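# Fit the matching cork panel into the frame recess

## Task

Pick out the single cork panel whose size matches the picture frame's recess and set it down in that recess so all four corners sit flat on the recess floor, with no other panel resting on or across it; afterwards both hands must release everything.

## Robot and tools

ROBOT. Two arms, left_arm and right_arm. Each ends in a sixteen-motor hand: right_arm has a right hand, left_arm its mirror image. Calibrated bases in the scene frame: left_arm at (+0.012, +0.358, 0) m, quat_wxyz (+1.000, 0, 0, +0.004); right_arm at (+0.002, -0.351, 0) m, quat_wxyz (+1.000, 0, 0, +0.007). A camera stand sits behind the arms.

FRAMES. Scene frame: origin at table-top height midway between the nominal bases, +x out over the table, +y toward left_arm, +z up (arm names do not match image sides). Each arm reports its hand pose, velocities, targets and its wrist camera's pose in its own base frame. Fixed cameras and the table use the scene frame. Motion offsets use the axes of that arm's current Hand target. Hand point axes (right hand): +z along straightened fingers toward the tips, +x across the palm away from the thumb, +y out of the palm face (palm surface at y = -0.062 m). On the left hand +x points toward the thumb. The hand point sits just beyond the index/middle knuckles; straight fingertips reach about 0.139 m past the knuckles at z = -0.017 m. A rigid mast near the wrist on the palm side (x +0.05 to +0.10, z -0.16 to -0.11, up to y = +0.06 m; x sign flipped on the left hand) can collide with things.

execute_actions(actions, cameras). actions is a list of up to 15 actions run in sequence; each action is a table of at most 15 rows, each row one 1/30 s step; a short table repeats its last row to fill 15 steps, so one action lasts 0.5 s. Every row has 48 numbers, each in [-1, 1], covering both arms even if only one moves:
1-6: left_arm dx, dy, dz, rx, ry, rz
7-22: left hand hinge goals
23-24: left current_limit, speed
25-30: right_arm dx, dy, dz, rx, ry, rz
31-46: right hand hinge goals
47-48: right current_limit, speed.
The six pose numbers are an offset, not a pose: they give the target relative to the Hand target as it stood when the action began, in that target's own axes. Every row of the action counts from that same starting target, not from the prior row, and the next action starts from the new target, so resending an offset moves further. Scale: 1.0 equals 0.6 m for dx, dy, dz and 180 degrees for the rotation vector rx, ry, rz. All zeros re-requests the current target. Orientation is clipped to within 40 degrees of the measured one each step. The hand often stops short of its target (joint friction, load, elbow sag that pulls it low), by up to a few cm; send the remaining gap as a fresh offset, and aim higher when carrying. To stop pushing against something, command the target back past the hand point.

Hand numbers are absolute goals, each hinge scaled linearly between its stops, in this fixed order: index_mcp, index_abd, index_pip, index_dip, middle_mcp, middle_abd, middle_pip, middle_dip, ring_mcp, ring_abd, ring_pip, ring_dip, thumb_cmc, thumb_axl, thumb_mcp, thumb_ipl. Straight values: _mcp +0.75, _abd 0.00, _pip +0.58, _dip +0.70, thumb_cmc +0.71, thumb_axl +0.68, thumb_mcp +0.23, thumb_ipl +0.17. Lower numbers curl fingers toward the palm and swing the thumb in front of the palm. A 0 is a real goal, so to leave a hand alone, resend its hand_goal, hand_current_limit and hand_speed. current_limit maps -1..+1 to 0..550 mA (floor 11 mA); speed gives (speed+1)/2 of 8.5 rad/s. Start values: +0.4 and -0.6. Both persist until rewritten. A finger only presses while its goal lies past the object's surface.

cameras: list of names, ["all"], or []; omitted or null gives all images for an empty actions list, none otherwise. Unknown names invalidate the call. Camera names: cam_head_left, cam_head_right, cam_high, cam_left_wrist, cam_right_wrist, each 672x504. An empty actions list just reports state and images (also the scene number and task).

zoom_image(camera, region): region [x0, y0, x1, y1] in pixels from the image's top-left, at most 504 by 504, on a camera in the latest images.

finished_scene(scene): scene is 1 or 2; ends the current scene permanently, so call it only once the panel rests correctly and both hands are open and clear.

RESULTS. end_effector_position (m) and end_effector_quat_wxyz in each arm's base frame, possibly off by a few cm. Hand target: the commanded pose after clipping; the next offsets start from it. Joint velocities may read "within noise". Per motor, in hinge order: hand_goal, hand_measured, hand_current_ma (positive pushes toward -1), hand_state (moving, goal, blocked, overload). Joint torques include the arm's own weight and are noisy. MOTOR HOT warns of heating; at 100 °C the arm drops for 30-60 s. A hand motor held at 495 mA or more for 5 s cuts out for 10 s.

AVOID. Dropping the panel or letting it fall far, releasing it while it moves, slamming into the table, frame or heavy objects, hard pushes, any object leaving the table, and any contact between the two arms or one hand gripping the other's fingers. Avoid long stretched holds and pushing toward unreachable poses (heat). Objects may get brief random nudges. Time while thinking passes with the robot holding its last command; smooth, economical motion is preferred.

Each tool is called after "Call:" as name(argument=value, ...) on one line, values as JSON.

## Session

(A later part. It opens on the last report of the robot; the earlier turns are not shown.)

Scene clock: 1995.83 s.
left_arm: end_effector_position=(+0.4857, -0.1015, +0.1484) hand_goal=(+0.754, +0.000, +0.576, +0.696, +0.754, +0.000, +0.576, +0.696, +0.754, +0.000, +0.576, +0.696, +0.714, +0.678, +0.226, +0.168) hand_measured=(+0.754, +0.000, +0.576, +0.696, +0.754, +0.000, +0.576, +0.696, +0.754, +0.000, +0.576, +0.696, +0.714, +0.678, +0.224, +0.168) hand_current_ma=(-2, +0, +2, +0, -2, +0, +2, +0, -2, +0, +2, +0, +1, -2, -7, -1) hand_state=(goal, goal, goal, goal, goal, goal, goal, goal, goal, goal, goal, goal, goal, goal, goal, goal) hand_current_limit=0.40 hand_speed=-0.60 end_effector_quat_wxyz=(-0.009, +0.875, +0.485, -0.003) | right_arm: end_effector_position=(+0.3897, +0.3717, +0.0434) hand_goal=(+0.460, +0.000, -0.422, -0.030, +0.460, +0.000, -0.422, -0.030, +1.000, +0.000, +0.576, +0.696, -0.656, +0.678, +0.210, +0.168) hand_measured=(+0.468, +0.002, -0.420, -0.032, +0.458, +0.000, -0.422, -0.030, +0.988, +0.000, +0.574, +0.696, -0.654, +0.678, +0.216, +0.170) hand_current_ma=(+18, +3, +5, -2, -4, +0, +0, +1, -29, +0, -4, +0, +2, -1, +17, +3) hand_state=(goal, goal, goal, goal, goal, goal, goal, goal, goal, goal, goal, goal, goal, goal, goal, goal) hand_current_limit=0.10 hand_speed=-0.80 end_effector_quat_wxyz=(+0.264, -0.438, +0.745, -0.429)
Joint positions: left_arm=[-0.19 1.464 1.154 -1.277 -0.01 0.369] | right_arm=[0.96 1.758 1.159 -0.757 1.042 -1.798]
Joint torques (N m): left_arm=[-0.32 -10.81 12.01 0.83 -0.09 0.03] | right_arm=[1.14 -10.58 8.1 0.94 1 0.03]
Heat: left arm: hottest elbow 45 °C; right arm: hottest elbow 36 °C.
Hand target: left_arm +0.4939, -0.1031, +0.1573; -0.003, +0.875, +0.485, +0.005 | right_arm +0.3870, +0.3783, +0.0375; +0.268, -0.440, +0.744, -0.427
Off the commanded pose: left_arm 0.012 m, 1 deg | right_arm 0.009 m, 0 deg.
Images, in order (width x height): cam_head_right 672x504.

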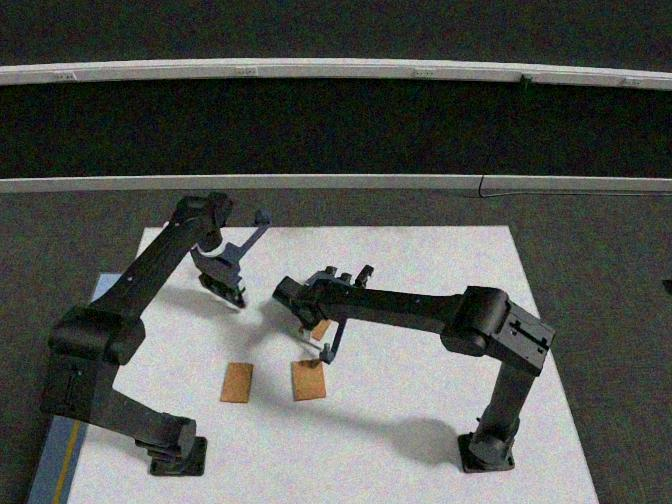

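Call:
execute_actions(actions=[[[0,0,0,0,0,0,0.754,0,0.576,0.696,0.754,0,0.576,0.696,0.754,0,0.576,0.696,0.714,0.678,0.226,0.168,0.4,-0.6,0,0,0,0,0,0,0.43,0,-0.422,-0.03,0.43,0,-0.422,-0.03,1,0,0.576,0.696,-0.656,0.678,0.19,0.168,0.1,-0.8]],[[0,0,0,0,0,0,0.754,0,0.576,0.696,0.754,0,0.576,0.696,0.754,0,0.576,0.696,0.714,0.678,0.226,0.168,0.4,-0.6,0,0,0,0,0,0,0.42,0,-0.422,-0.03,0.42,0,-0.422,-0.03,1,0,0.576,0.696,-0.656,0.678,0.17,0.168,0.1,-0.8]]], cameras=["cam_head_right","cam_head_left","cam_right_wrist"])

Call:
zoom_image(camera="cam_head_right", region=[292, 312, 332, 352])

Call:
zoom_image(camera="cam_head_left", region=[292, 312, 332, 352])

Scene clock: 2006.63 s.
left_arm: end_effector_position=(+0.4857, -0.1015, +0.1484) hand_goal=(+0.754, +0.000, +0.576, +0.696, +0.754, +0.000, +0.576, +0.696, +0.754, +0.000, +0.576, +0.696, +0.714, +0.678, +0.226, +0.168) hand_measured=(+0.754, +0.000, +0.576, +0.696, +0.754, +0.000, +0.576, +0.696, +0.754, +0.000, +0.576, +0.696, +0.714, +0.678, +0.224, +0.168) hand_current_ma=(-2, +0, +2, +0, -2, +0, +2, +0, -2, +0, +2, +0, +1, -2, -7, -1) hand_state=(goal, goal, goal, goal, goal, goal, goal, goal, goal, goal, goal, goal, goal, goal, goal, goal) hand_current_limit=0.40 hand_speed=-0.60 end_effector_quat_wxyz=(-0.009, +0.875, +0.485, -0.003) | right_arm: end_effector_position=(+0.3898, +0.3717, +0.0434) hand_goal=(+0.420, +0.000, -0.422, -0.030, +0.420, +0.000, -0.422, -0.030, +1.000, +0.000, +0.576, +0.696, -0.656, +0.678, +0.170, +0.168) hand_measured=(+0.458, +0.002, -0.412, -0.030, +0.418, +0.000, -0.422, -0.030, +0.988, +0.000, +0.574, +0.696, -0.656, +0.678, +0.210, +0.176) hand_current_ma=(+128, +3, +23, +0, -3, +0, +0, +1, -29, +0, -4, +0, +0, -1, +170, +26) hand_state=(blocked, goal, goal, goal, goal, goal, goal, goal, goal, goal, goal, goal, goal, goal, blocked, goal) hand_current_limit=0.10 hand_speed=-0.80 end_effector_quat_wxyz=(+0.264, -0.438, +0.745, -0.429)
Joint positions: left_arm=[-0.19 1.464 1.154 -1.277 -0.01 0.369] | right_arm=[0.96 1.758 1.159 -0.757 1.042 -1.797]
Joint torques (N m): left_arm=[-0.56 -10.81 12.01 0.79 -0.09 0.01] | right_arm=[1.14 -10.64 8.12 0.94 1 0.02]
Heat: left arm: hottest elbow 45 °C; right arm: hottest elbow 35 °C.
Hand target: left_arm +0.4939, -0.1031, +0.1573; -0.003, +0.875, +0.485, +0.005 | right_arm +0.3870, +0.3783, +0.0375; +0.268, -0.440, +0.743, -0.427
Off the commanded pose: left_arm 0.012 m, 1 deg | right_arm 0.009 m, 1 deg.
camera_calibration:
cam_right_wrist: T_world_to_cam=[[0.136006, 0.83375, -0.535129, -0.298358], [-0.117693, 0.549921, 0.826883, -0.242571], [0.983692, -0.0494804, 0.172919, -0.244424], [0, 0, 0, 1]] pos_world=[0.252468, 0.370057, 0.0831834]
Images, in order (width x height): cam_head_left 672x504, cam_head_right 672x504, cam_right_wrist 672x504.

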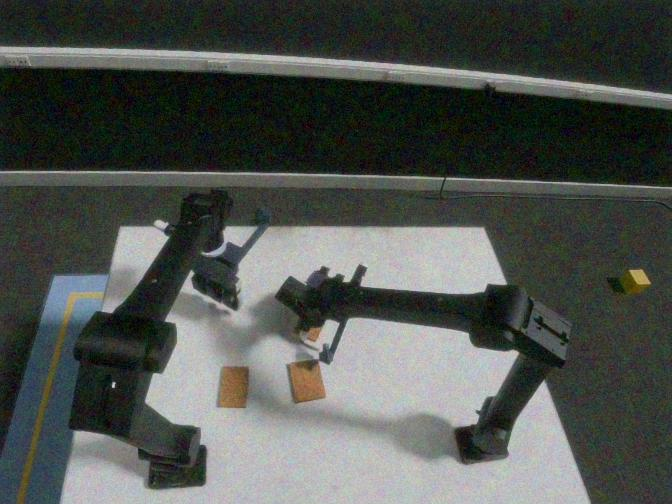

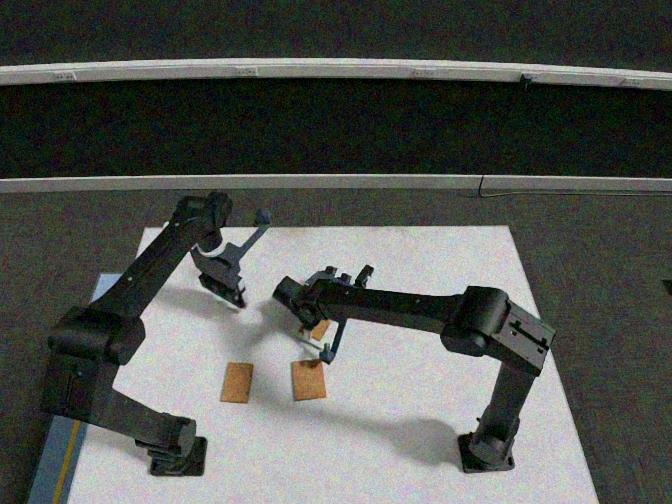

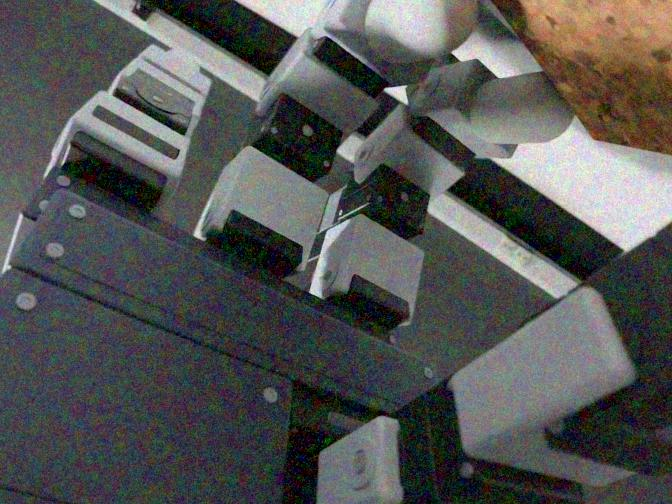

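Scaled by 12.600 from the camera's 672x504 image, which has a finer 960x720 frame.

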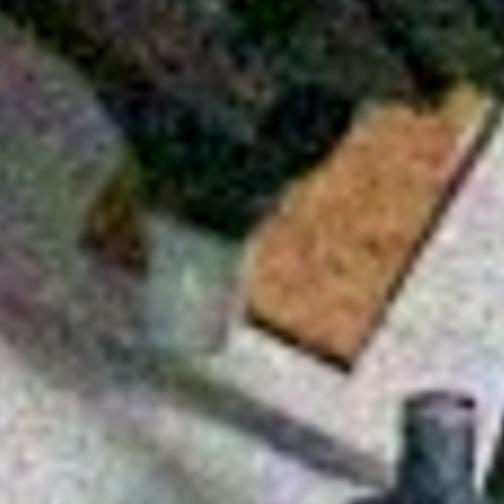

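Scaled by 12.600 from the camera's 672x504 image, which has a finer 960x720 frame.

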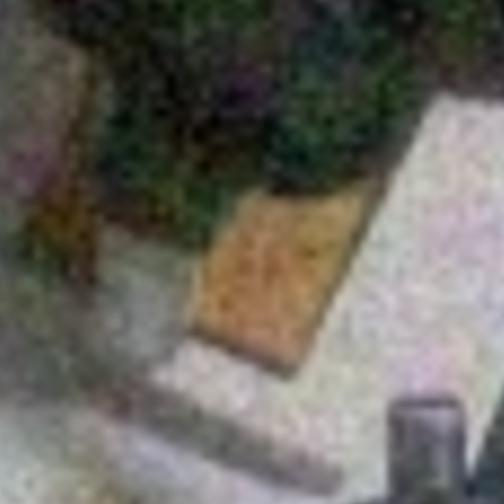

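Call:
zoom_image(camera="cam_right_wrist", region=[380, 0, 630, 190])

Scaled by 2.016 from the camera's 672x504 image, which has a finer 960x720 frame.

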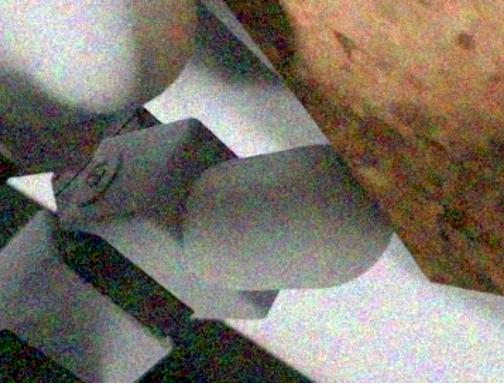

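Call:
execute_actions(actions=[[[0,0,0,0,0,0,0.754,0,0.576,0.696,0.754,0,0.576,0.696,0.754,0,0.576,0.696,0.714,0.678,0.226,0.168,0.4,-0.6,0,0,0,0,0,0,0.53,0,-0.422,-0.03,0.53,0,-0.422,-0.03,1,0,0.576,0.696,-0.656,0.678,0.28,0.168,0.1,-0.8]],[[0,0,0,0,0,0,0.754,0,0.576,0.696,0.754,0,0.576,0.696,0.754,0,0.576,0.696,0.714,0.678,0.226,0.168,0.4,-0.6,0,-0.0361,-0.0208,0,0,0,0.55,0,-0.422,-0.03,0.60,0,-0.422,-0.03,1,0,0.576,0.696,-0.656,0.678,0.28,0.168,0.1,-0.8]],[[0,0,0,0,0,0,0.754,0,0.576,0.696,0.754,0,0.576,0.696,0.754,0,0.576,0.696,0.714,0.678,0.226,0.168,0.4,-0.6,-0.025,0.0192,-0.0332,0,0,0,0.50,0,-0.422,-0.03,0.85,0,-0.2,-0.03,1,0,0.576,0.696,-0.656,0.678,0.28,0.168,0.1,-0.8]]], cameras=["cam_head_right","cam_head_left","cam_right_wrist","cam_high"])

Scene clock: 2069.93 s.
left_arm: end_effector_position=(+0.4857, -0.1015, +0.1484) hand_goal=(+0.754, +0.000, +0.576, +0.696, +0.754, +0.000, +0.576, +0.696, +0.754, +0.000, +0.576, +0.696, +0.714, +0.678, +0.226, +0.168) hand_measured=(+0.754, +0.000, +0.576, +0.696, +0.754, +0.000, +0.576, +0.696, +0.754, +0.000, +0.576, +0.696, +0.714, +0.678, +0.224, +0.168) hand_current_ma=(-2, +0, +2, +0, -2, +0, +2, +0, -2, +0, +2, +0, +1, -2, -7, -1) hand_state=(goal, goal, goal, goal, goal, goal, goal, goal, goal, goal, goal, goal, goal, goal, goal, goal) hand_current_limit=0.40 hand_speed=-0.60 end_effector_quat_wxyz=(-0.009, +0.875, +0.485, -0.003) | right_arm: end_effector_position=(+0.3644, +0.3907, +0.0558) hand_goal=(+0.500, +0.000, -0.422, -0.030, +0.850, +0.000, -0.200, -0.030, +1.000, +0.000, +0.576, +0.696, -0.656, +0.678, +0.280, +0.168) hand_measured=(+0.498, +0.002, -0.418, -0.030, +0.830, +0.000, -0.204, -0.030, +0.988, +0.000, +0.574, +0.696, -0.656, +0.678, +0.274, +0.170) hand_current_ma=(-5, +3, +8, +0, -57, +0, -5, +1, -29, +0, -4, +0, +0, -1, -15, +2) hand_state=(goal, goal, goal, goal, goal, goal, goal, goal, goal, goal, goal, goal, goal, goal, goal, goal) hand_current_limit=0.10 hand_speed=-0.80 end_effector_quat_wxyz=(+0.260, -0.448, +0.739, -0.430)
Joint positions: left_arm=[-0.19 1.464 1.154 -1.277 -0.01 0.369] | right_arm=[1.023 1.761 1.208 -0.903 1.049 -1.705]
Joint torques (N m): left_arm=[-0.5 -10.58 12 0.76 -0.09 0.02] | right_arm=[0.03 -10.75 11.41 0.17 1.1 0.03]
Heat: left arm: hottest elbow 45 °C; right arm: hottest elbow 33 °C.
Hand target: left_arm +0.4939, -0.1031, +0.1573; -0.003, +0.875, +0.485, +0.005 | right_arm +0.3735, +0.4018, +0.0625; +0.268, -0.440, +0.744, -0.427
Off the commanded pose: left_arm 0.012 m, 1 deg | right_arm 0.016 m, 1 deg.
camera_calibration:
cam_right_wrist: T_world_to_cam=[[0.116764, 0.826916, -0.550069, -0.293579], [-0.117346, 0.561465, 0.819138, -0.270506], [0.986203, -0.0310975, 0.162594, -0.228303], [0, 0, 0, 1]] pos_world=[0.22769, 0.387545, 0.0972135]
Images, in order (width x height): cam_head_left 672x504, cam_head_right 672x504, cam_high 672x504, cam_right_wrist 672x504.

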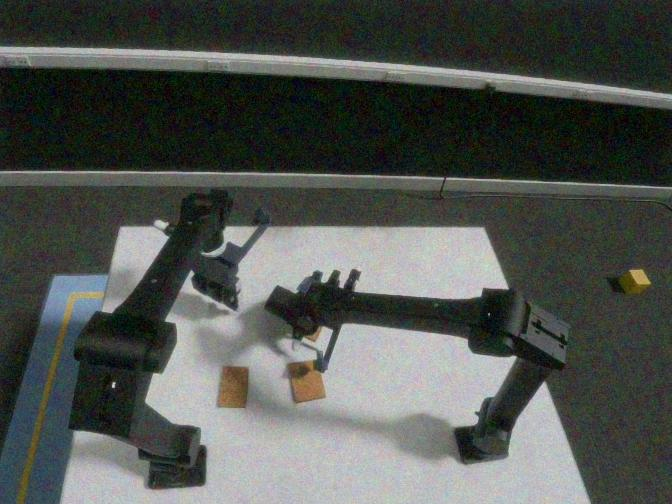

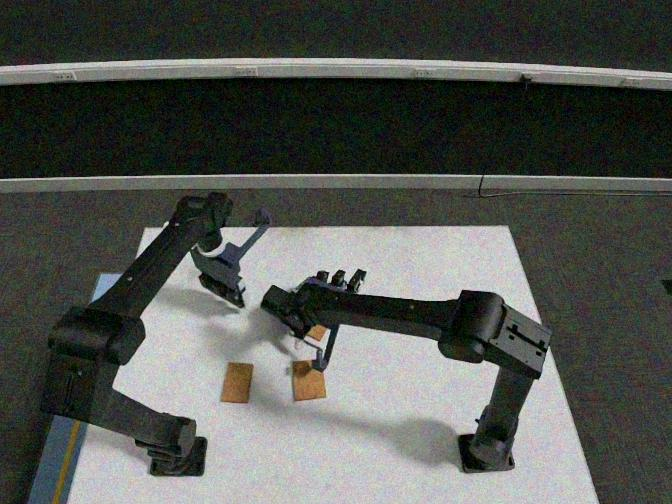

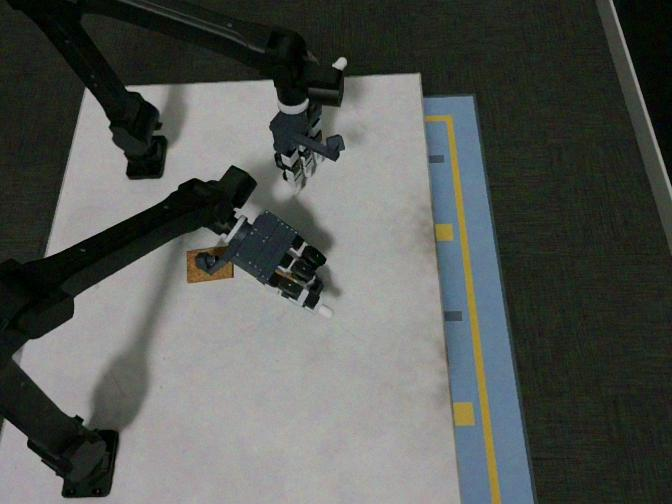

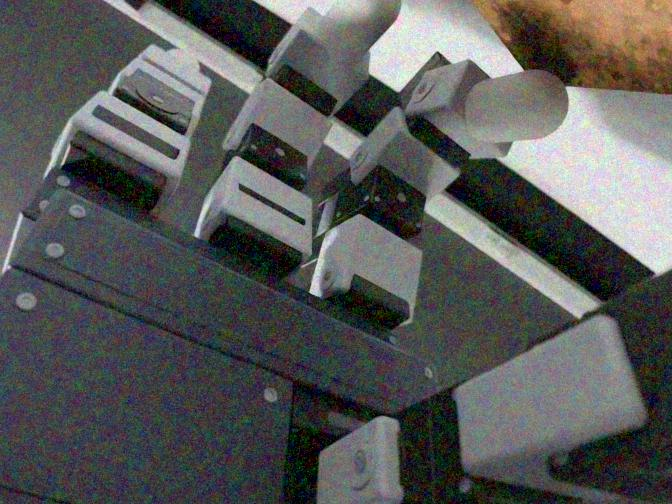

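Call:
execute_actions(actions=[[[0,0,0,0,0,0,0.754,0,0.576,0.696,0.754,0,0.576,0.696,0.754,0,0.576,0.696,0.714,0.678,0.226,0.168,0.4,-0.6,-0.02,-0.0067,0.0115,0,0,0,0.46,0,-0.422,-0.03,0.85,0,-0.2,-0.03,1,0,0.576,0.696,-0.656,0.678,0.28,0.168,0.1,-0.8]]], cameras=["cam_right_wrist"])

Scene clock: 2078.10 s.
left_arm: end_effector_position=(+0.4857, -0.1015, +0.1484) hand_goal=(+0.754, +0.000, +0.576, +0.696, +0.754, +0.000, +0.576, +0.696, +0.754, +0.000, +0.576, +0.696, +0.714, +0.678, +0.226, +0.168) hand_measured=(+0.754, +0.000, +0.576, +0.696, +0.754, +0.000, +0.576, +0.696, +0.754, +0.000, +0.576, +0.696, +0.714, +0.678, +0.224, +0.168) hand_current_ma=(-2, +0, +2, +0, -2, +0, +2, +0, -2, +0, +2, +0, +1, -2, -7, -1) hand_state=(goal, goal, goal, goal, goal, goal, goal, goal, goal, goal, goal, goal, goal, goal, goal, goal) hand_current_limit=0.40 hand_speed=-0.60 end_effector_quat_wxyz=(-0.009, +0.875, +0.485, -0.003) | right_arm: end_effector_position=(+0.3731, +0.3998, +0.0556) hand_goal=(+0.460, +0.000, -0.422, -0.030, +0.850, +0.000, -0.200, -0.030, +1.000, +0.000, +0.576, +0.696, -0.656, +0.678, +0.280, +0.168) hand_measured=(+0.458, +0.002, -0.418, -0.030, +0.830, +0.000, -0.204, -0.030, +0.988, +0.000, +0.574, +0.696, -0.656, +0.678, +0.274, +0.170) hand_current_ma=(-3, +3, +8, +0, -57, +0, -5, +1, -29, +0, -4, +0, +0, -1, -15, +2) hand_state=(goal, goal, goal, goal, goal, goal, goal, goal, goal, goal, goal, goal, goal, goal, goal, goal) hand_current_limit=0.10 hand_speed=-0.80 end_effector_quat_wxyz=(+0.261, -0.447, +0.740, -0.430)
Joint positions: left_arm=[-0.19 1.464 1.154 -1.277 -0.01 0.369] | right_arm=[1.018 1.787 1.244 -0.903 1.049 -1.713]
Joint torques (N m): left_arm=[-0.44 -10.52 12.05 0.73 -0.09 0.02] | right_arm=[-0.67 -11.28 11.48 0.58 1.03 -0.11]
Heat: left arm: hottest elbow 45 °C; right arm: hottest elbow 34 °C.
Hand target: left_arm +0.4939, -0.1031, +0.1573; -0.003, +0.875, +0.485, +0.005 | right_arm +0.3861, +0.4088, +0.0630; +0.268, -0.440, +0.743, -0.427
Off the commanded pose: left_arm 0.012 m, 1 deg | right_arm 0.017 m, 1 deg.
camera_calibration:
cam_right_wrist: T_world_to_cam=[[0.118389, 0.827942, -0.548175, -0.303348], [-0.118378, 0.559889, 0.820068, -0.273426], [0.985886, -0.0321945, 0.164295, -0.235974], [0, 0, 0, 1]] pos_world=[0.236188, 0.396645, 0.0967093]
Images, in order (width x height): cam_right_wrist 672x504.

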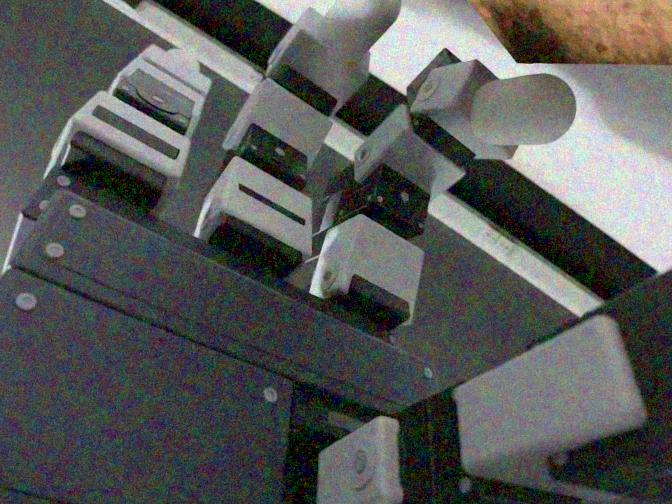

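Call:
execute_actions(actions=[[[0,0,0,0,0,0,0.754,0,0.576,0.696,0.754,0,0.576,0.696,0.754,0,0.576,0.696,0.714,0.678,0.226,0.168,0.4,-0.6,0,0.0188,0.0108,0,0,0,0.46,0,-0.422,-0.03,0.85,0,-0.2,-0.03,1,0,0.576,0.696,-0.656,0.678,0.28,0.168,0.1,-0.8]]], cameras=["cam_right_wrist"])

Scene clock: 2086.80 s.
left_arm: end_effector_position=(+0.4857, -0.1015, +0.1484) hand_goal=(+0.754, +0.000, +0.576, +0.696, +0.754, +0.000, +0.576, +0.696, +0.754, +0.000, +0.576, +0.696, +0.714, +0.678, +0.226, +0.168) hand_measured=(+0.754, +0.000, +0.576, +0.696, +0.754, +0.000, +0.576, +0.696, +0.754, +0.000, +0.576, +0.696, +0.714, +0.678, +0.224, +0.168) hand_current_ma=(-2, +0, +2, +0, -2, +0, +2, +0, -2, +0, +2, +0, +1, -2, -7, -1) hand_state=(goal, goal, goal, goal, goal, goal, goal, goal, goal, goal, goal, goal, goal, goal, goal, goal) hand_current_limit=0.40 hand_speed=-0.60 end_effector_quat_wxyz=(-0.009, +0.875, +0.485, -0.003) | right_arm: end_effector_position=(+0.3754, +0.4032, +0.0461) hand_goal=(+0.460, +0.000, -0.422, -0.030, +0.850, +0.000, -0.200, -0.030, +1.000, +0.000, +0.576, +0.696, -0.656, +0.678, +0.280, +0.168) hand_measured=(+0.458, +0.002, -0.420, -0.030, +0.830, +0.000, -0.204, -0.030, +0.988, +0.000, +0.574, +0.696, -0.656, +0.678, +0.274, +0.170) hand_current_ma=(-4, +3, +4, +0, -56, +0, -5, +1, -29, +0, -4, +0, +0, -1, -15, +2) hand_state=(goal, goal, goal, goal, goal, goal, goal, goal, goal, goal, goal, goal, goal, goal, goal, goal) hand_current_limit=0.10 hand_speed=-0.80 end_effector_quat_wxyz=(+0.262, -0.446, +0.740, -0.429)
Joint positions: left_arm=[-0.19 1.464 1.154 -1.277 -0.01 0.369] | right_arm=[1.017 1.807 1.244 -0.878 1.049 -1.714]
Joint torques (N m): left_arm=[-0.44 -10.75 12.05 0.75 -0.1 0.02] | right_arm=[-0.67 -11.58 10.29 0.77 1.02 -0.11]
Heat: left arm: hottest elbow 45 °C; right arm: hottest elbow 34 °C.
Hand target: left_arm +0.4939, -0.1031, +0.1573; -0.003, +0.875, +0.485, +0.005 | right_arm +0.3863, +0.4089, +0.0501; +0.268, -0.440, +0.743, -0.427
Off the commanded pose: left_arm 0.012 m, 1 deg | right_arm 0.013 m, 1 deg.
camera_calibration:
cam_right_wrist: T_world_to_cam=[[0.11942, 0.829806, -0.545125, -0.312928], [-0.120226, 0.5571, 0.821697, -0.265627], [0.985538, -0.0325887, 0.166293, -0.236473], [0, 0, 0, 1]] pos_world=[0.238488, 0.399944, 0.0870033]
Images, in order (width x height): cam_right_wrist 672x504.

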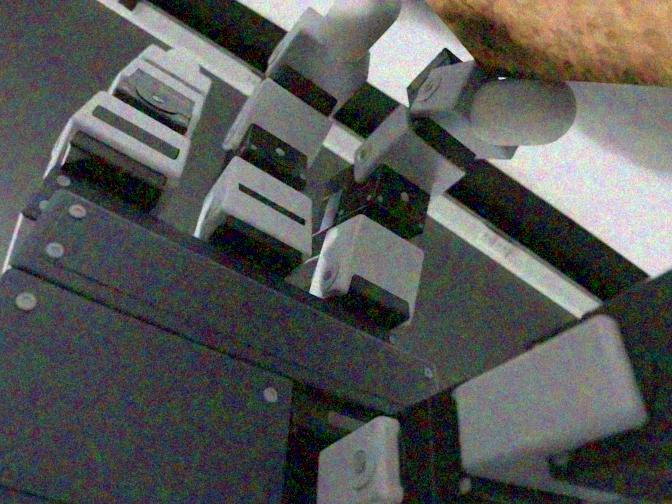

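Call:
execute_actions(actions=[[[0,0,0,0,0,0,0.754,0,0.576,0.696,0.754,0,0.576,0.696,0.754,0,0.576,0.696,0.714,0.678,0.226,0.168,0.4,-0.6,0.0133,0.0043,0.0025,0,0,0,0.46,0,-0.422,-0.03,0.85,0,-0.2,-0.03,1,0,0.576,0.696,-0.656,0.678,0.28,0.168,0.1,-0.8]]], cameras=["cam_right_wrist"])

Scene clock: 2093.17 s.
left_arm: end_effector_position=(+0.4857, -0.1015, +0.1484) hand_goal=(+0.754, +0.000, +0.576, +0.696, +0.754, +0.000, +0.576, +0.696, +0.754, +0.000, +0.576, +0.696, +0.714, +0.678, +0.226, +0.168) hand_measured=(+0.754, +0.000, +0.576, +0.696, +0.754, +0.000, +0.576, +0.696, +0.754, +0.000, +0.576, +0.696, +0.714, +0.678, +0.224, +0.168) hand_current_ma=(-2, +0, +2, +0, -2, +0, +2, +0, -2, +0, +2, +0, +1, -2, -7, -1) hand_state=(goal, goal, goal, goal, goal, goal, goal, goal, goal, goal, goal, goal, goal, goal, goal, goal) hand_current_limit=0.40 hand_speed=-0.60 end_effector_quat_wxyz=(-0.009, +0.875, +0.485, -0.003) | right_arm: end_effector_position=(+0.3765, +0.4046, +0.0450) hand_goal=(+0.460, +0.000, -0.422, -0.030, +0.850, +0.000, -0.200, -0.030, +1.000, +0.000, +0.576, +0.696, -0.656, +0.678, +0.280, +0.168) hand_measured=(+0.458, +0.002, -0.420, -0.030, +0.830, +0.000, -0.204, -0.030, +0.988, +0.000, +0.574, +0.696, -0.656, +0.678, +0.274, +0.170) hand_current_ma=(-4, +3, +4, +0, -56, +0, -5, +1, -29, +0, -4, +0, +0, -1, -15, +2) hand_state=(goal, goal, goal, goal, goal, goal, goal, goal, goal, goal, goal, goal, goal, goal, goal, goal) hand_current_limit=0.10 hand_speed=-0.80 end_effector_quat_wxyz=(+0.267, -0.444, +0.741, -0.427)
Joint positions: left_arm=[-0.19 1.464 1.154 -1.277 -0.01 0.369] | right_arm=[1.017 1.807 1.239 -0.861 1.049 -1.715]
Joint torques (N m): left_arm=[-0.38 -10.52 12.05 0.77 -0.1 0.02] | right_arm=[-0.73 -12.4 8.13 0.8 1.01 -0.11]
Heat: left arm: hottest elbow 45 °C; right arm: hottest elbow 34 °C.
Hand target: left_arm +0.4939, -0.1031, +0.1573; -0.003, +0.875, +0.485, +0.005 | right_arm +0.3827, +0.4021, +0.0470; +0.268, -0.439, +0.744, -0.427
Off the commanded pose: left_arm 0.012 m, 1 deg | right_arm 0.007 m, 1 deg.
camera_calibration:
cam_right_wrist: T_world_to_cam=[[0.122837, 0.835274, -0.535936, -0.318742], [-0.125478, 0.548764, 0.826507, -0.260238], [0.984462, -0.0342772, 0.172217, -0.236461], [0, 0, 0, 1]] pos_world=[0.239286, 0.400941, 0.0849851]
Images, in order (width x height): cam_right_wrist 672x504.

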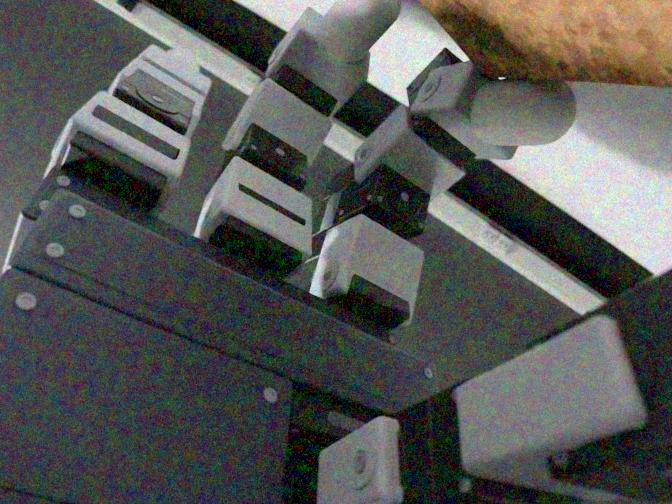

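Call:
execute_actions(actions=[[[0,0,0,0,0,0,0.754,0,0.576,0.696,0.754,0,0.576,0.696,0.754,0,0.576,0.696,0.714,0.678,0.226,0.168,0.4,-0.6,0.0133,0.0043,0.0025,0,0,0,0.46,0,-0.422,-0.03,0.85,0,-0.2,-0.03,1,0,0.576,0.696,-0.656,0.678,0.28,0.168,0.1,-0.8]]], cameras=["cam_right_wrist"])

Scene clock: 2098.00 s.
left_arm: end_effector_position=(+0.4857, -0.1015, +0.1484) hand_goal=(+0.754, +0.000, +0.576, +0.696, +0.754, +0.000, +0.576, +0.696, +0.754, +0.000, +0.576, +0.696, +0.714, +0.678, +0.226, +0.168) hand_measured=(+0.754, +0.000, +0.576, +0.696, +0.754, +0.000, +0.576, +0.696, +0.754, +0.000, +0.576, +0.696, +0.714, +0.678, +0.224, +0.168) hand_current_ma=(-2, +0, +2, +0, -2, +0, +2, +0, -2, +0, +2, +0, +1, -2, -7, -1) hand_state=(goal, goal, goal, goal, goal, goal, goal, goal, goal, goal, goal, goal, goal, goal, goal, goal) hand_current_limit=0.40 hand_speed=-0.60 end_effector_quat_wxyz=(-0.009, +0.875, +0.485, -0.003) | right_arm: end_effector_position=(+0.3741, +0.3981, +0.0397) hand_goal=(+0.460, +0.000, -0.422, -0.030, +0.850, +0.000, -0.200, -0.030, +1.000, +0.000, +0.576, +0.696, -0.656, +0.678, +0.280, +0.168) hand_measured=(+0.454, +0.002, -0.430, -0.036, +0.832, +0.000, -0.204, -0.030, +0.988, +0.000, +0.574, +0.696, -0.656, +0.678, +0.274, +0.170) hand_current_ma=(-13, +3, -18, -10, -54, +0, -5, +1, -29, +0, -4, +0, +0, -1, -15, +2) hand_state=(goal, goal, goal, goal, goal, goal, goal, goal, goal, goal, goal, goal, goal, goal, goal, goal) hand_current_limit=0.10 hand_speed=-0.80 end_effector_quat_wxyz=(+0.267, -0.443, +0.741, -0.428)
Joint positions: left_arm=[-0.19 1.464 1.154 -1.277 -0.01 0.369] | right_arm=[1.015 1.801 1.213 -0.841 1.051 -1.715]
Joint torques (N m): left_arm=[-0.56 -10.4 12.03 0.79 -0.11 0.02] | right_arm=[-0.62 -12.69 7.73 0.77 0.92 -0.13]
Heat: left arm: hottest elbow 45 °C; right arm: hottest elbow 34 °C.
Hand target: left_arm +0.4939, -0.1031, +0.1573; -0.003, +0.875, +0.485, +0.005 | right_arm +0.3790, +0.3949, +0.0436; +0.268, -0.440, +0.744, -0.427
Off the commanded pose: left_arm 0.012 m, 1 deg | right_arm 0.007 m, 1 deg.
camera_calibration:
cam_right_wrist: T_world_to_cam=[[0.125052, 0.833966, -0.537459, -0.316092], [-0.125259, 0.550648, 0.825286, -0.253304], [0.984211, -0.0358818, 0.173322, -0.232658], [0, 0, 0, 1]] pos_world=[0.236783, 0.394744, 0.0794864]
Images, in order (width x height): cam_right_wrist 672x504.

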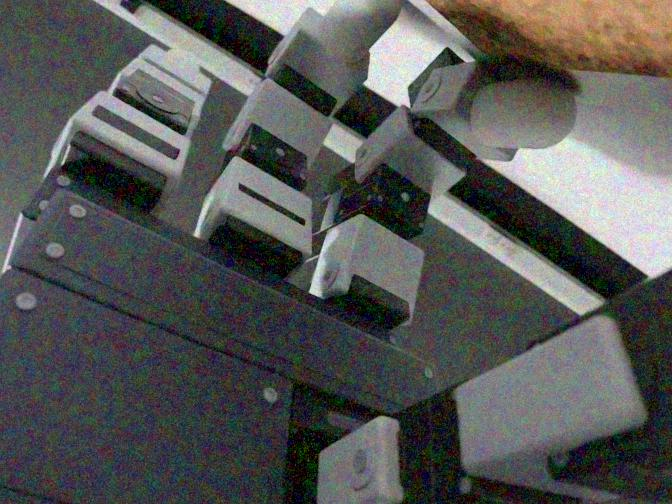

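Call:
zoom_image(camera="cam_right_wrist", region=[420, 0, 672, 190])

Call:
execute_actions(actions=[], cameras=["cam_head_right","cam_head_left"])

Call:
zoom_image(camera="cam_head_right", region=[292, 312, 332, 352])

Call:
zoom_image(camera="cam_head_left", region=[282, 302, 332, 352])

Scaled by 2.000 from the camera's 672x504 image, which has a finer 960x720 frame.

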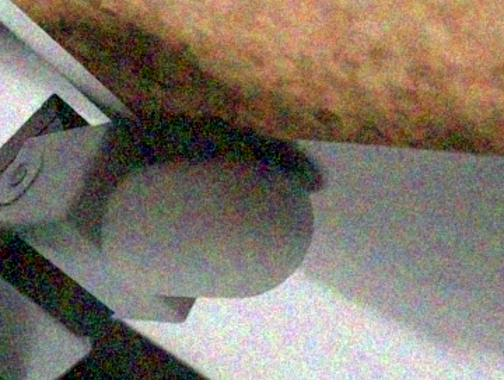

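Scene clock: 2101.70 s.
left_arm: end_effector_position=(+0.4857, -0.1015, +0.1484) hand_goal=(+0.754, +0.000, +0.576, +0.696, +0.754, +0.000, +0.576, +0.696, +0.754, +0.000, +0.576, +0.696, +0.714, +0.678, +0.226, +0.168) hand_measured=(+0.754, +0.000, +0.576, +0.696, +0.754, +0.000, +0.576, +0.696, +0.754, +0.000, +0.576, +0.696, +0.714, +0.678, +0.224, +0.168) hand_current_ma=(-2, +0, +2, +0, -2, +0, +2, +0, -2, +0, +2, +0, +1, -2, -7, -1) hand_state=(goal, goal, goal, goal, goal, goal, goal, goal, goal, goal, goal, goal, goal, goal, goal, goal) hand_current_limit=0.40 hand_speed=-0.60 end_effector_quat_wxyz=(-0.009, +0.875, +0.485, -0.003) | right_arm: end_effector_position=(+0.3741, +0.3981, +0.0397) hand_goal=(+0.460, +0.000, -0.422, -0.030, +0.850, +0.000, -0.200, -0.030, +1.000, +0.000, +0.576, +0.696, -0.656, +0.678, +0.280, +0.168) hand_measured=(+0.454, +0.002, -0.430, -0.036, +0.832, +0.000, -0.204, -0.030, +0.988, +0.000, +0.574, +0.696, -0.656, +0.678, +0.274, +0.170) hand_current_ma=(-13, +3, -18, -10, -54, +0, -5, +1, -29, +0, -4, +0, +0, -1, -15, +2) hand_state=(goal, goal, goal, goal, goal, goal, goal, goal, goal, goal, goal, goal, goal, goal, goal, goal) hand_current_limit=0.10 hand_speed=-0.80 end_effector_quat_wxyz=(+0.267, -0.443, +0.741, -0.428)
Joint positions: left_arm=[-0.19 1.464 1.154 -1.277 -0.01 0.369] | right_arm=[1.015 1.801 1.213 -0.841 1.051 -1.715]
Joint velocities: within noise
Joint torques (N m): left_arm=[-0.5 -10.58 12.04 0.79 -0.11 0.02] | right_arm=[-0.73 -12.69 7.76 0.77 0.92 -0.13]
Heat: left arm: hottest elbow 45 °C; right arm: hottest elbow 34 °C.
Hand target: left_arm +0.4939, -0.1031, +0.1573; -0.003, +0.875, +0.485, +0.005 | right_arm +0.3790, +0.3949, +0.0436; +0.268, -0.440, +0.744, -0.427
Off the commanded pose: left_arm 0.012 m, 1 deg | right_arm 0.007 m, 1 deg.
Images, in order (width x height): cam_head_left 672x504, cam_head_right 672x504.

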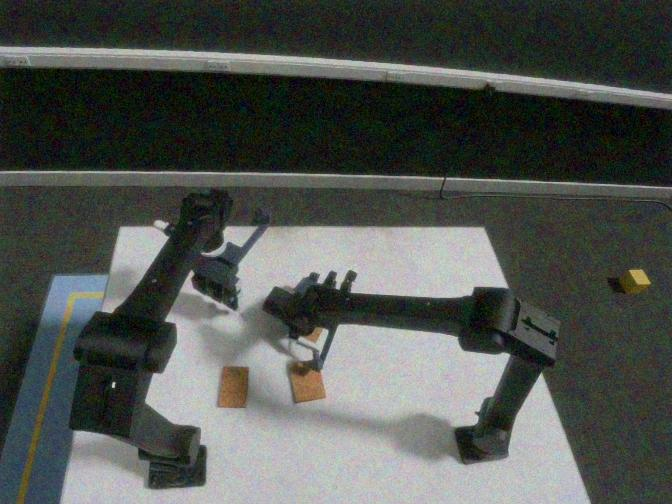

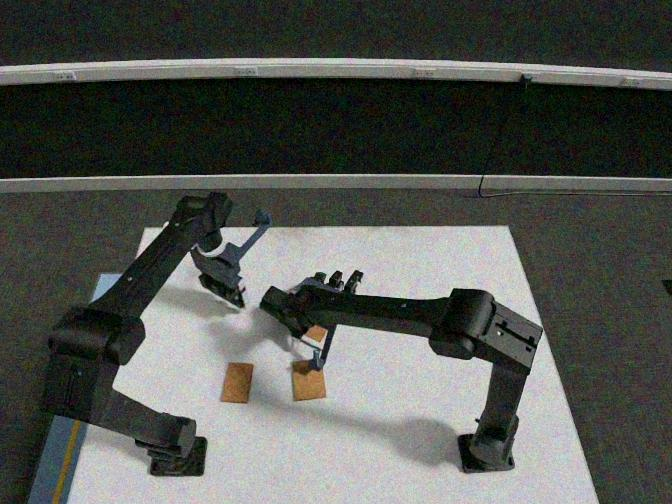

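Scaled by 12.600 from the camera's 672x504 image, which has a finer 960x720 frame.

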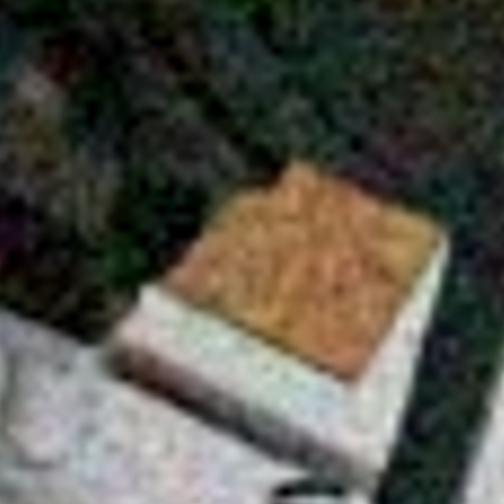

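Scaled by 10.080 from the camera's 672x504 image, which has a finer 960x720 frame.

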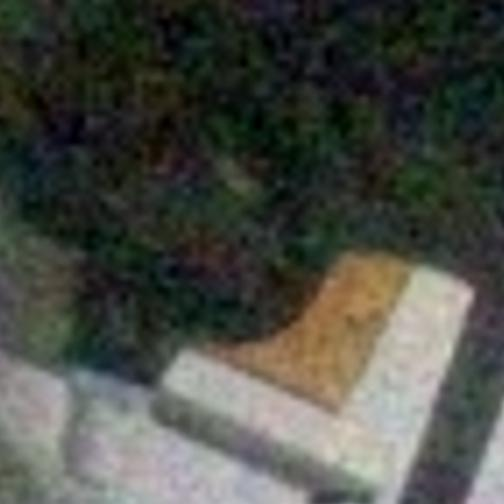

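Call:
execute_actions(actions=[[[0,0,0,0,0,0,0.754,0,0.576,0.696,0.754,0,0.576,0.696,0.754,0,0.576,0.696,0.714,0.678,0.226,0.168,0.4,-0.6,0,-0.0145,-0.0083,0,0,0,0.46,0,-0.422,-0.03,0.85,0,-0.2,-0.03,1,0,0.576,0.696,-0.656,0.678,0.28,0.168,0.1,-0.8]],[[0,0,0,0,0,0,0.754,0,0.576,0.696,0.754,0,0.576,0.696,0.754,0,0.576,0.696,0.714,0.678,0.226,0.168,0.4,-0.6,0,-0.0145,-0.0083,0,0,0,0.46,0,-0.422,-0.03,0.85,0,-0.2,-0.03,1,0,0.576,0.696,-0.656,0.678,0.28,0.168,0.1,-0.8]]], cameras=["cam_right_wrist","cam_head_right","cam_head_left"])

Call:
zoom_image(camera="cam_right_wrist", region=[420, 0, 672, 190])

Call:
zoom_image(camera="cam_head_right", region=[282, 302, 332, 352])

Call:
zoom_image(camera="cam_head_left", region=[282, 302, 332, 352])

Scene clock: 2112.17 s.
left_arm: end_effector_position=(+0.4857, -0.1015, +0.1484) hand_goal=(+0.754, +0.000, +0.576, +0.696, +0.754, +0.000, +0.576, +0.696, +0.754, +0.000, +0.576, +0.696, +0.714, +0.678, +0.226, +0.168) hand_measured=(+0.754, +0.000, +0.576, +0.696, +0.754, +0.000, +0.576, +0.696, +0.754, +0.000, +0.576, +0.696, +0.714, +0.678, +0.224, +0.168) hand_current_ma=(-2, +0, +2, +0, -2, +0, +2, +0, -2, +0, +2, +0, +1, -2, -7, -1) hand_state=(goal, goal, goal, goal, goal, goal, goal, goal, goal, goal, goal, goal, goal, goal, goal, goal) hand_current_limit=0.40 hand_speed=-0.60 end_effector_quat_wxyz=(-0.009, +0.875, +0.485, -0.003) | right_arm: end_effector_position=(+0.3712, +0.3937, +0.0525) hand_goal=(+0.460, +0.000, -0.422, -0.030, +0.850, +0.000, -0.200, -0.030, +1.000, +0.000, +0.576, +0.696, -0.656, +0.678, +0.280, +0.168) hand_measured=(+0.454, +0.002, -0.424, -0.032, +0.832, +0.000, -0.204, -0.030, +0.988, +0.000, +0.574, +0.696, -0.656, +0.678, +0.274, +0.170) hand_current_ma=(-13, +3, -2, -4, -54, +0, -5, +1, -29, +0, -4, +0, +0, -1, -15, +2) hand_state=(goal, goal, goal, goal, goal, goal, goal, goal, goal, goal, goal, goal, goal, goal, goal, goal) hand_current_limit=0.10 hand_speed=-0.80 end_effector_quat_wxyz=(+0.264, -0.445, +0.740, -0.429)
Joint positions: left_arm=[-0.19 1.464 1.154 -1.277 -0.01 0.369] | right_arm=[1.015 1.773 1.213 -0.873 1.051 -1.719]
Joint torques (N m): left_arm=[-0.67 -10.58 12.08 0.81 -0.09 0.01] | right_arm=[-0.67 -12.69 9.61 0.2 0.95 -0.11]
Heat: left arm: hottest elbow 45 °C; right arm: hottest elbow 34 °C.
Hand target: left_arm +0.4939, -0.1031, +0.1573; -0.003, +0.875, +0.485, +0.005 | right_arm +0.3787, +0.3946, +0.0638; +0.268, -0.439, +0.744, -0.427
Off the commanded pose: left_arm 0.012 m, 1 deg | right_arm 0.014 m, 1 deg.
camera_calibration:
cam_right_wrist: T_world_to_cam=[[0.121889, 0.831231, -0.5424, -0.302666], [-0.12315, 0.554917, 0.82274, -0.264128], [0.984874, -0.0334866, 0.170005, -0.23325], [0, 0, 0, 1]] pos_world=[0.234086, 0.390344, 0.0927962]
Images, in order (width x height): cam_head_left 672x504, cam_head_right 672x504, cam_right_wrist 672x504.

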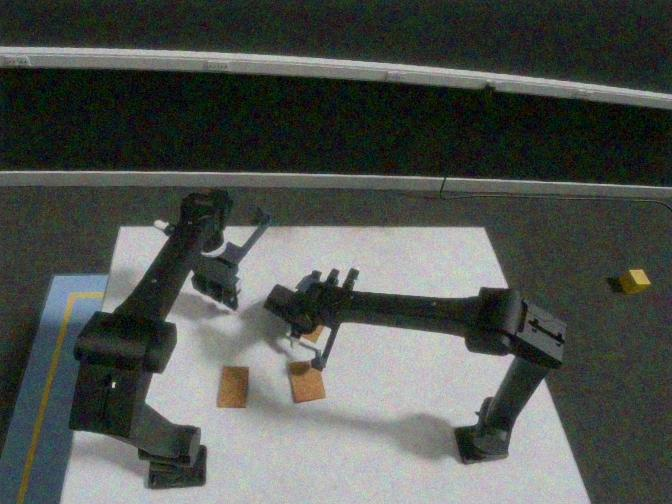

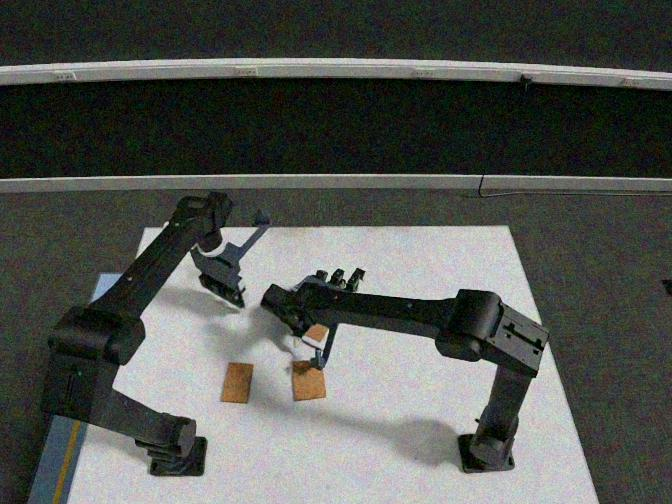

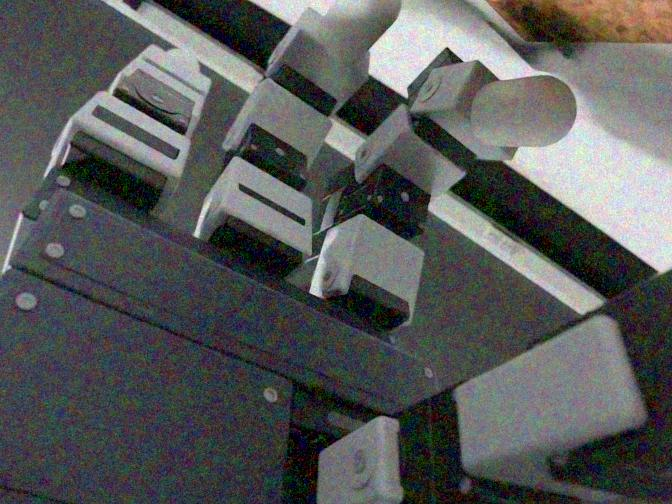

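Scaled by 2.000 from the camera's 672x504 image, which has a finer 960x720 frame.

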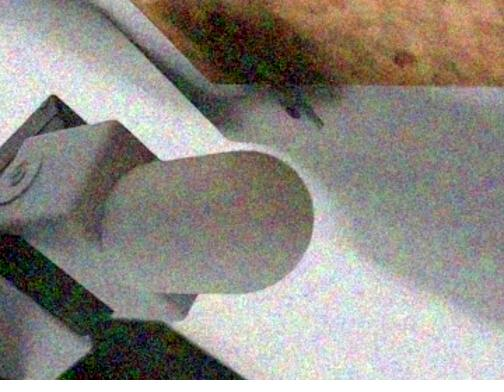

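Scaled by 10.080 from the camera's 672x504 image, which has a finer 960x720 frame.

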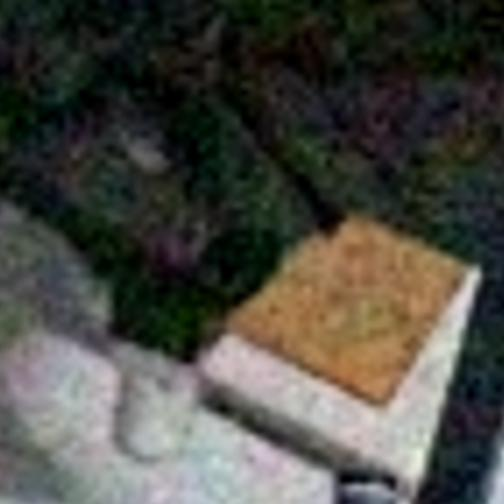

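Scaled by 10.080 from the camera's 672x504 image, which has a finer 960x720 frame.

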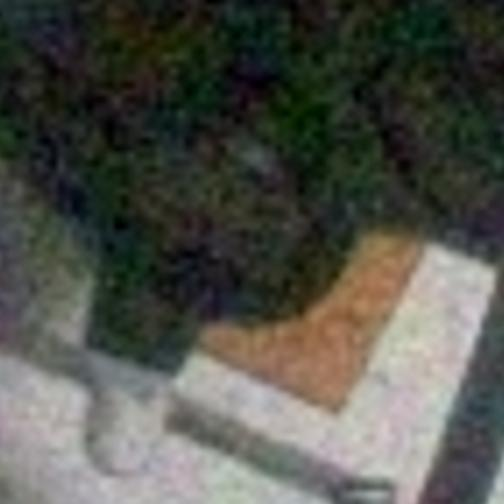

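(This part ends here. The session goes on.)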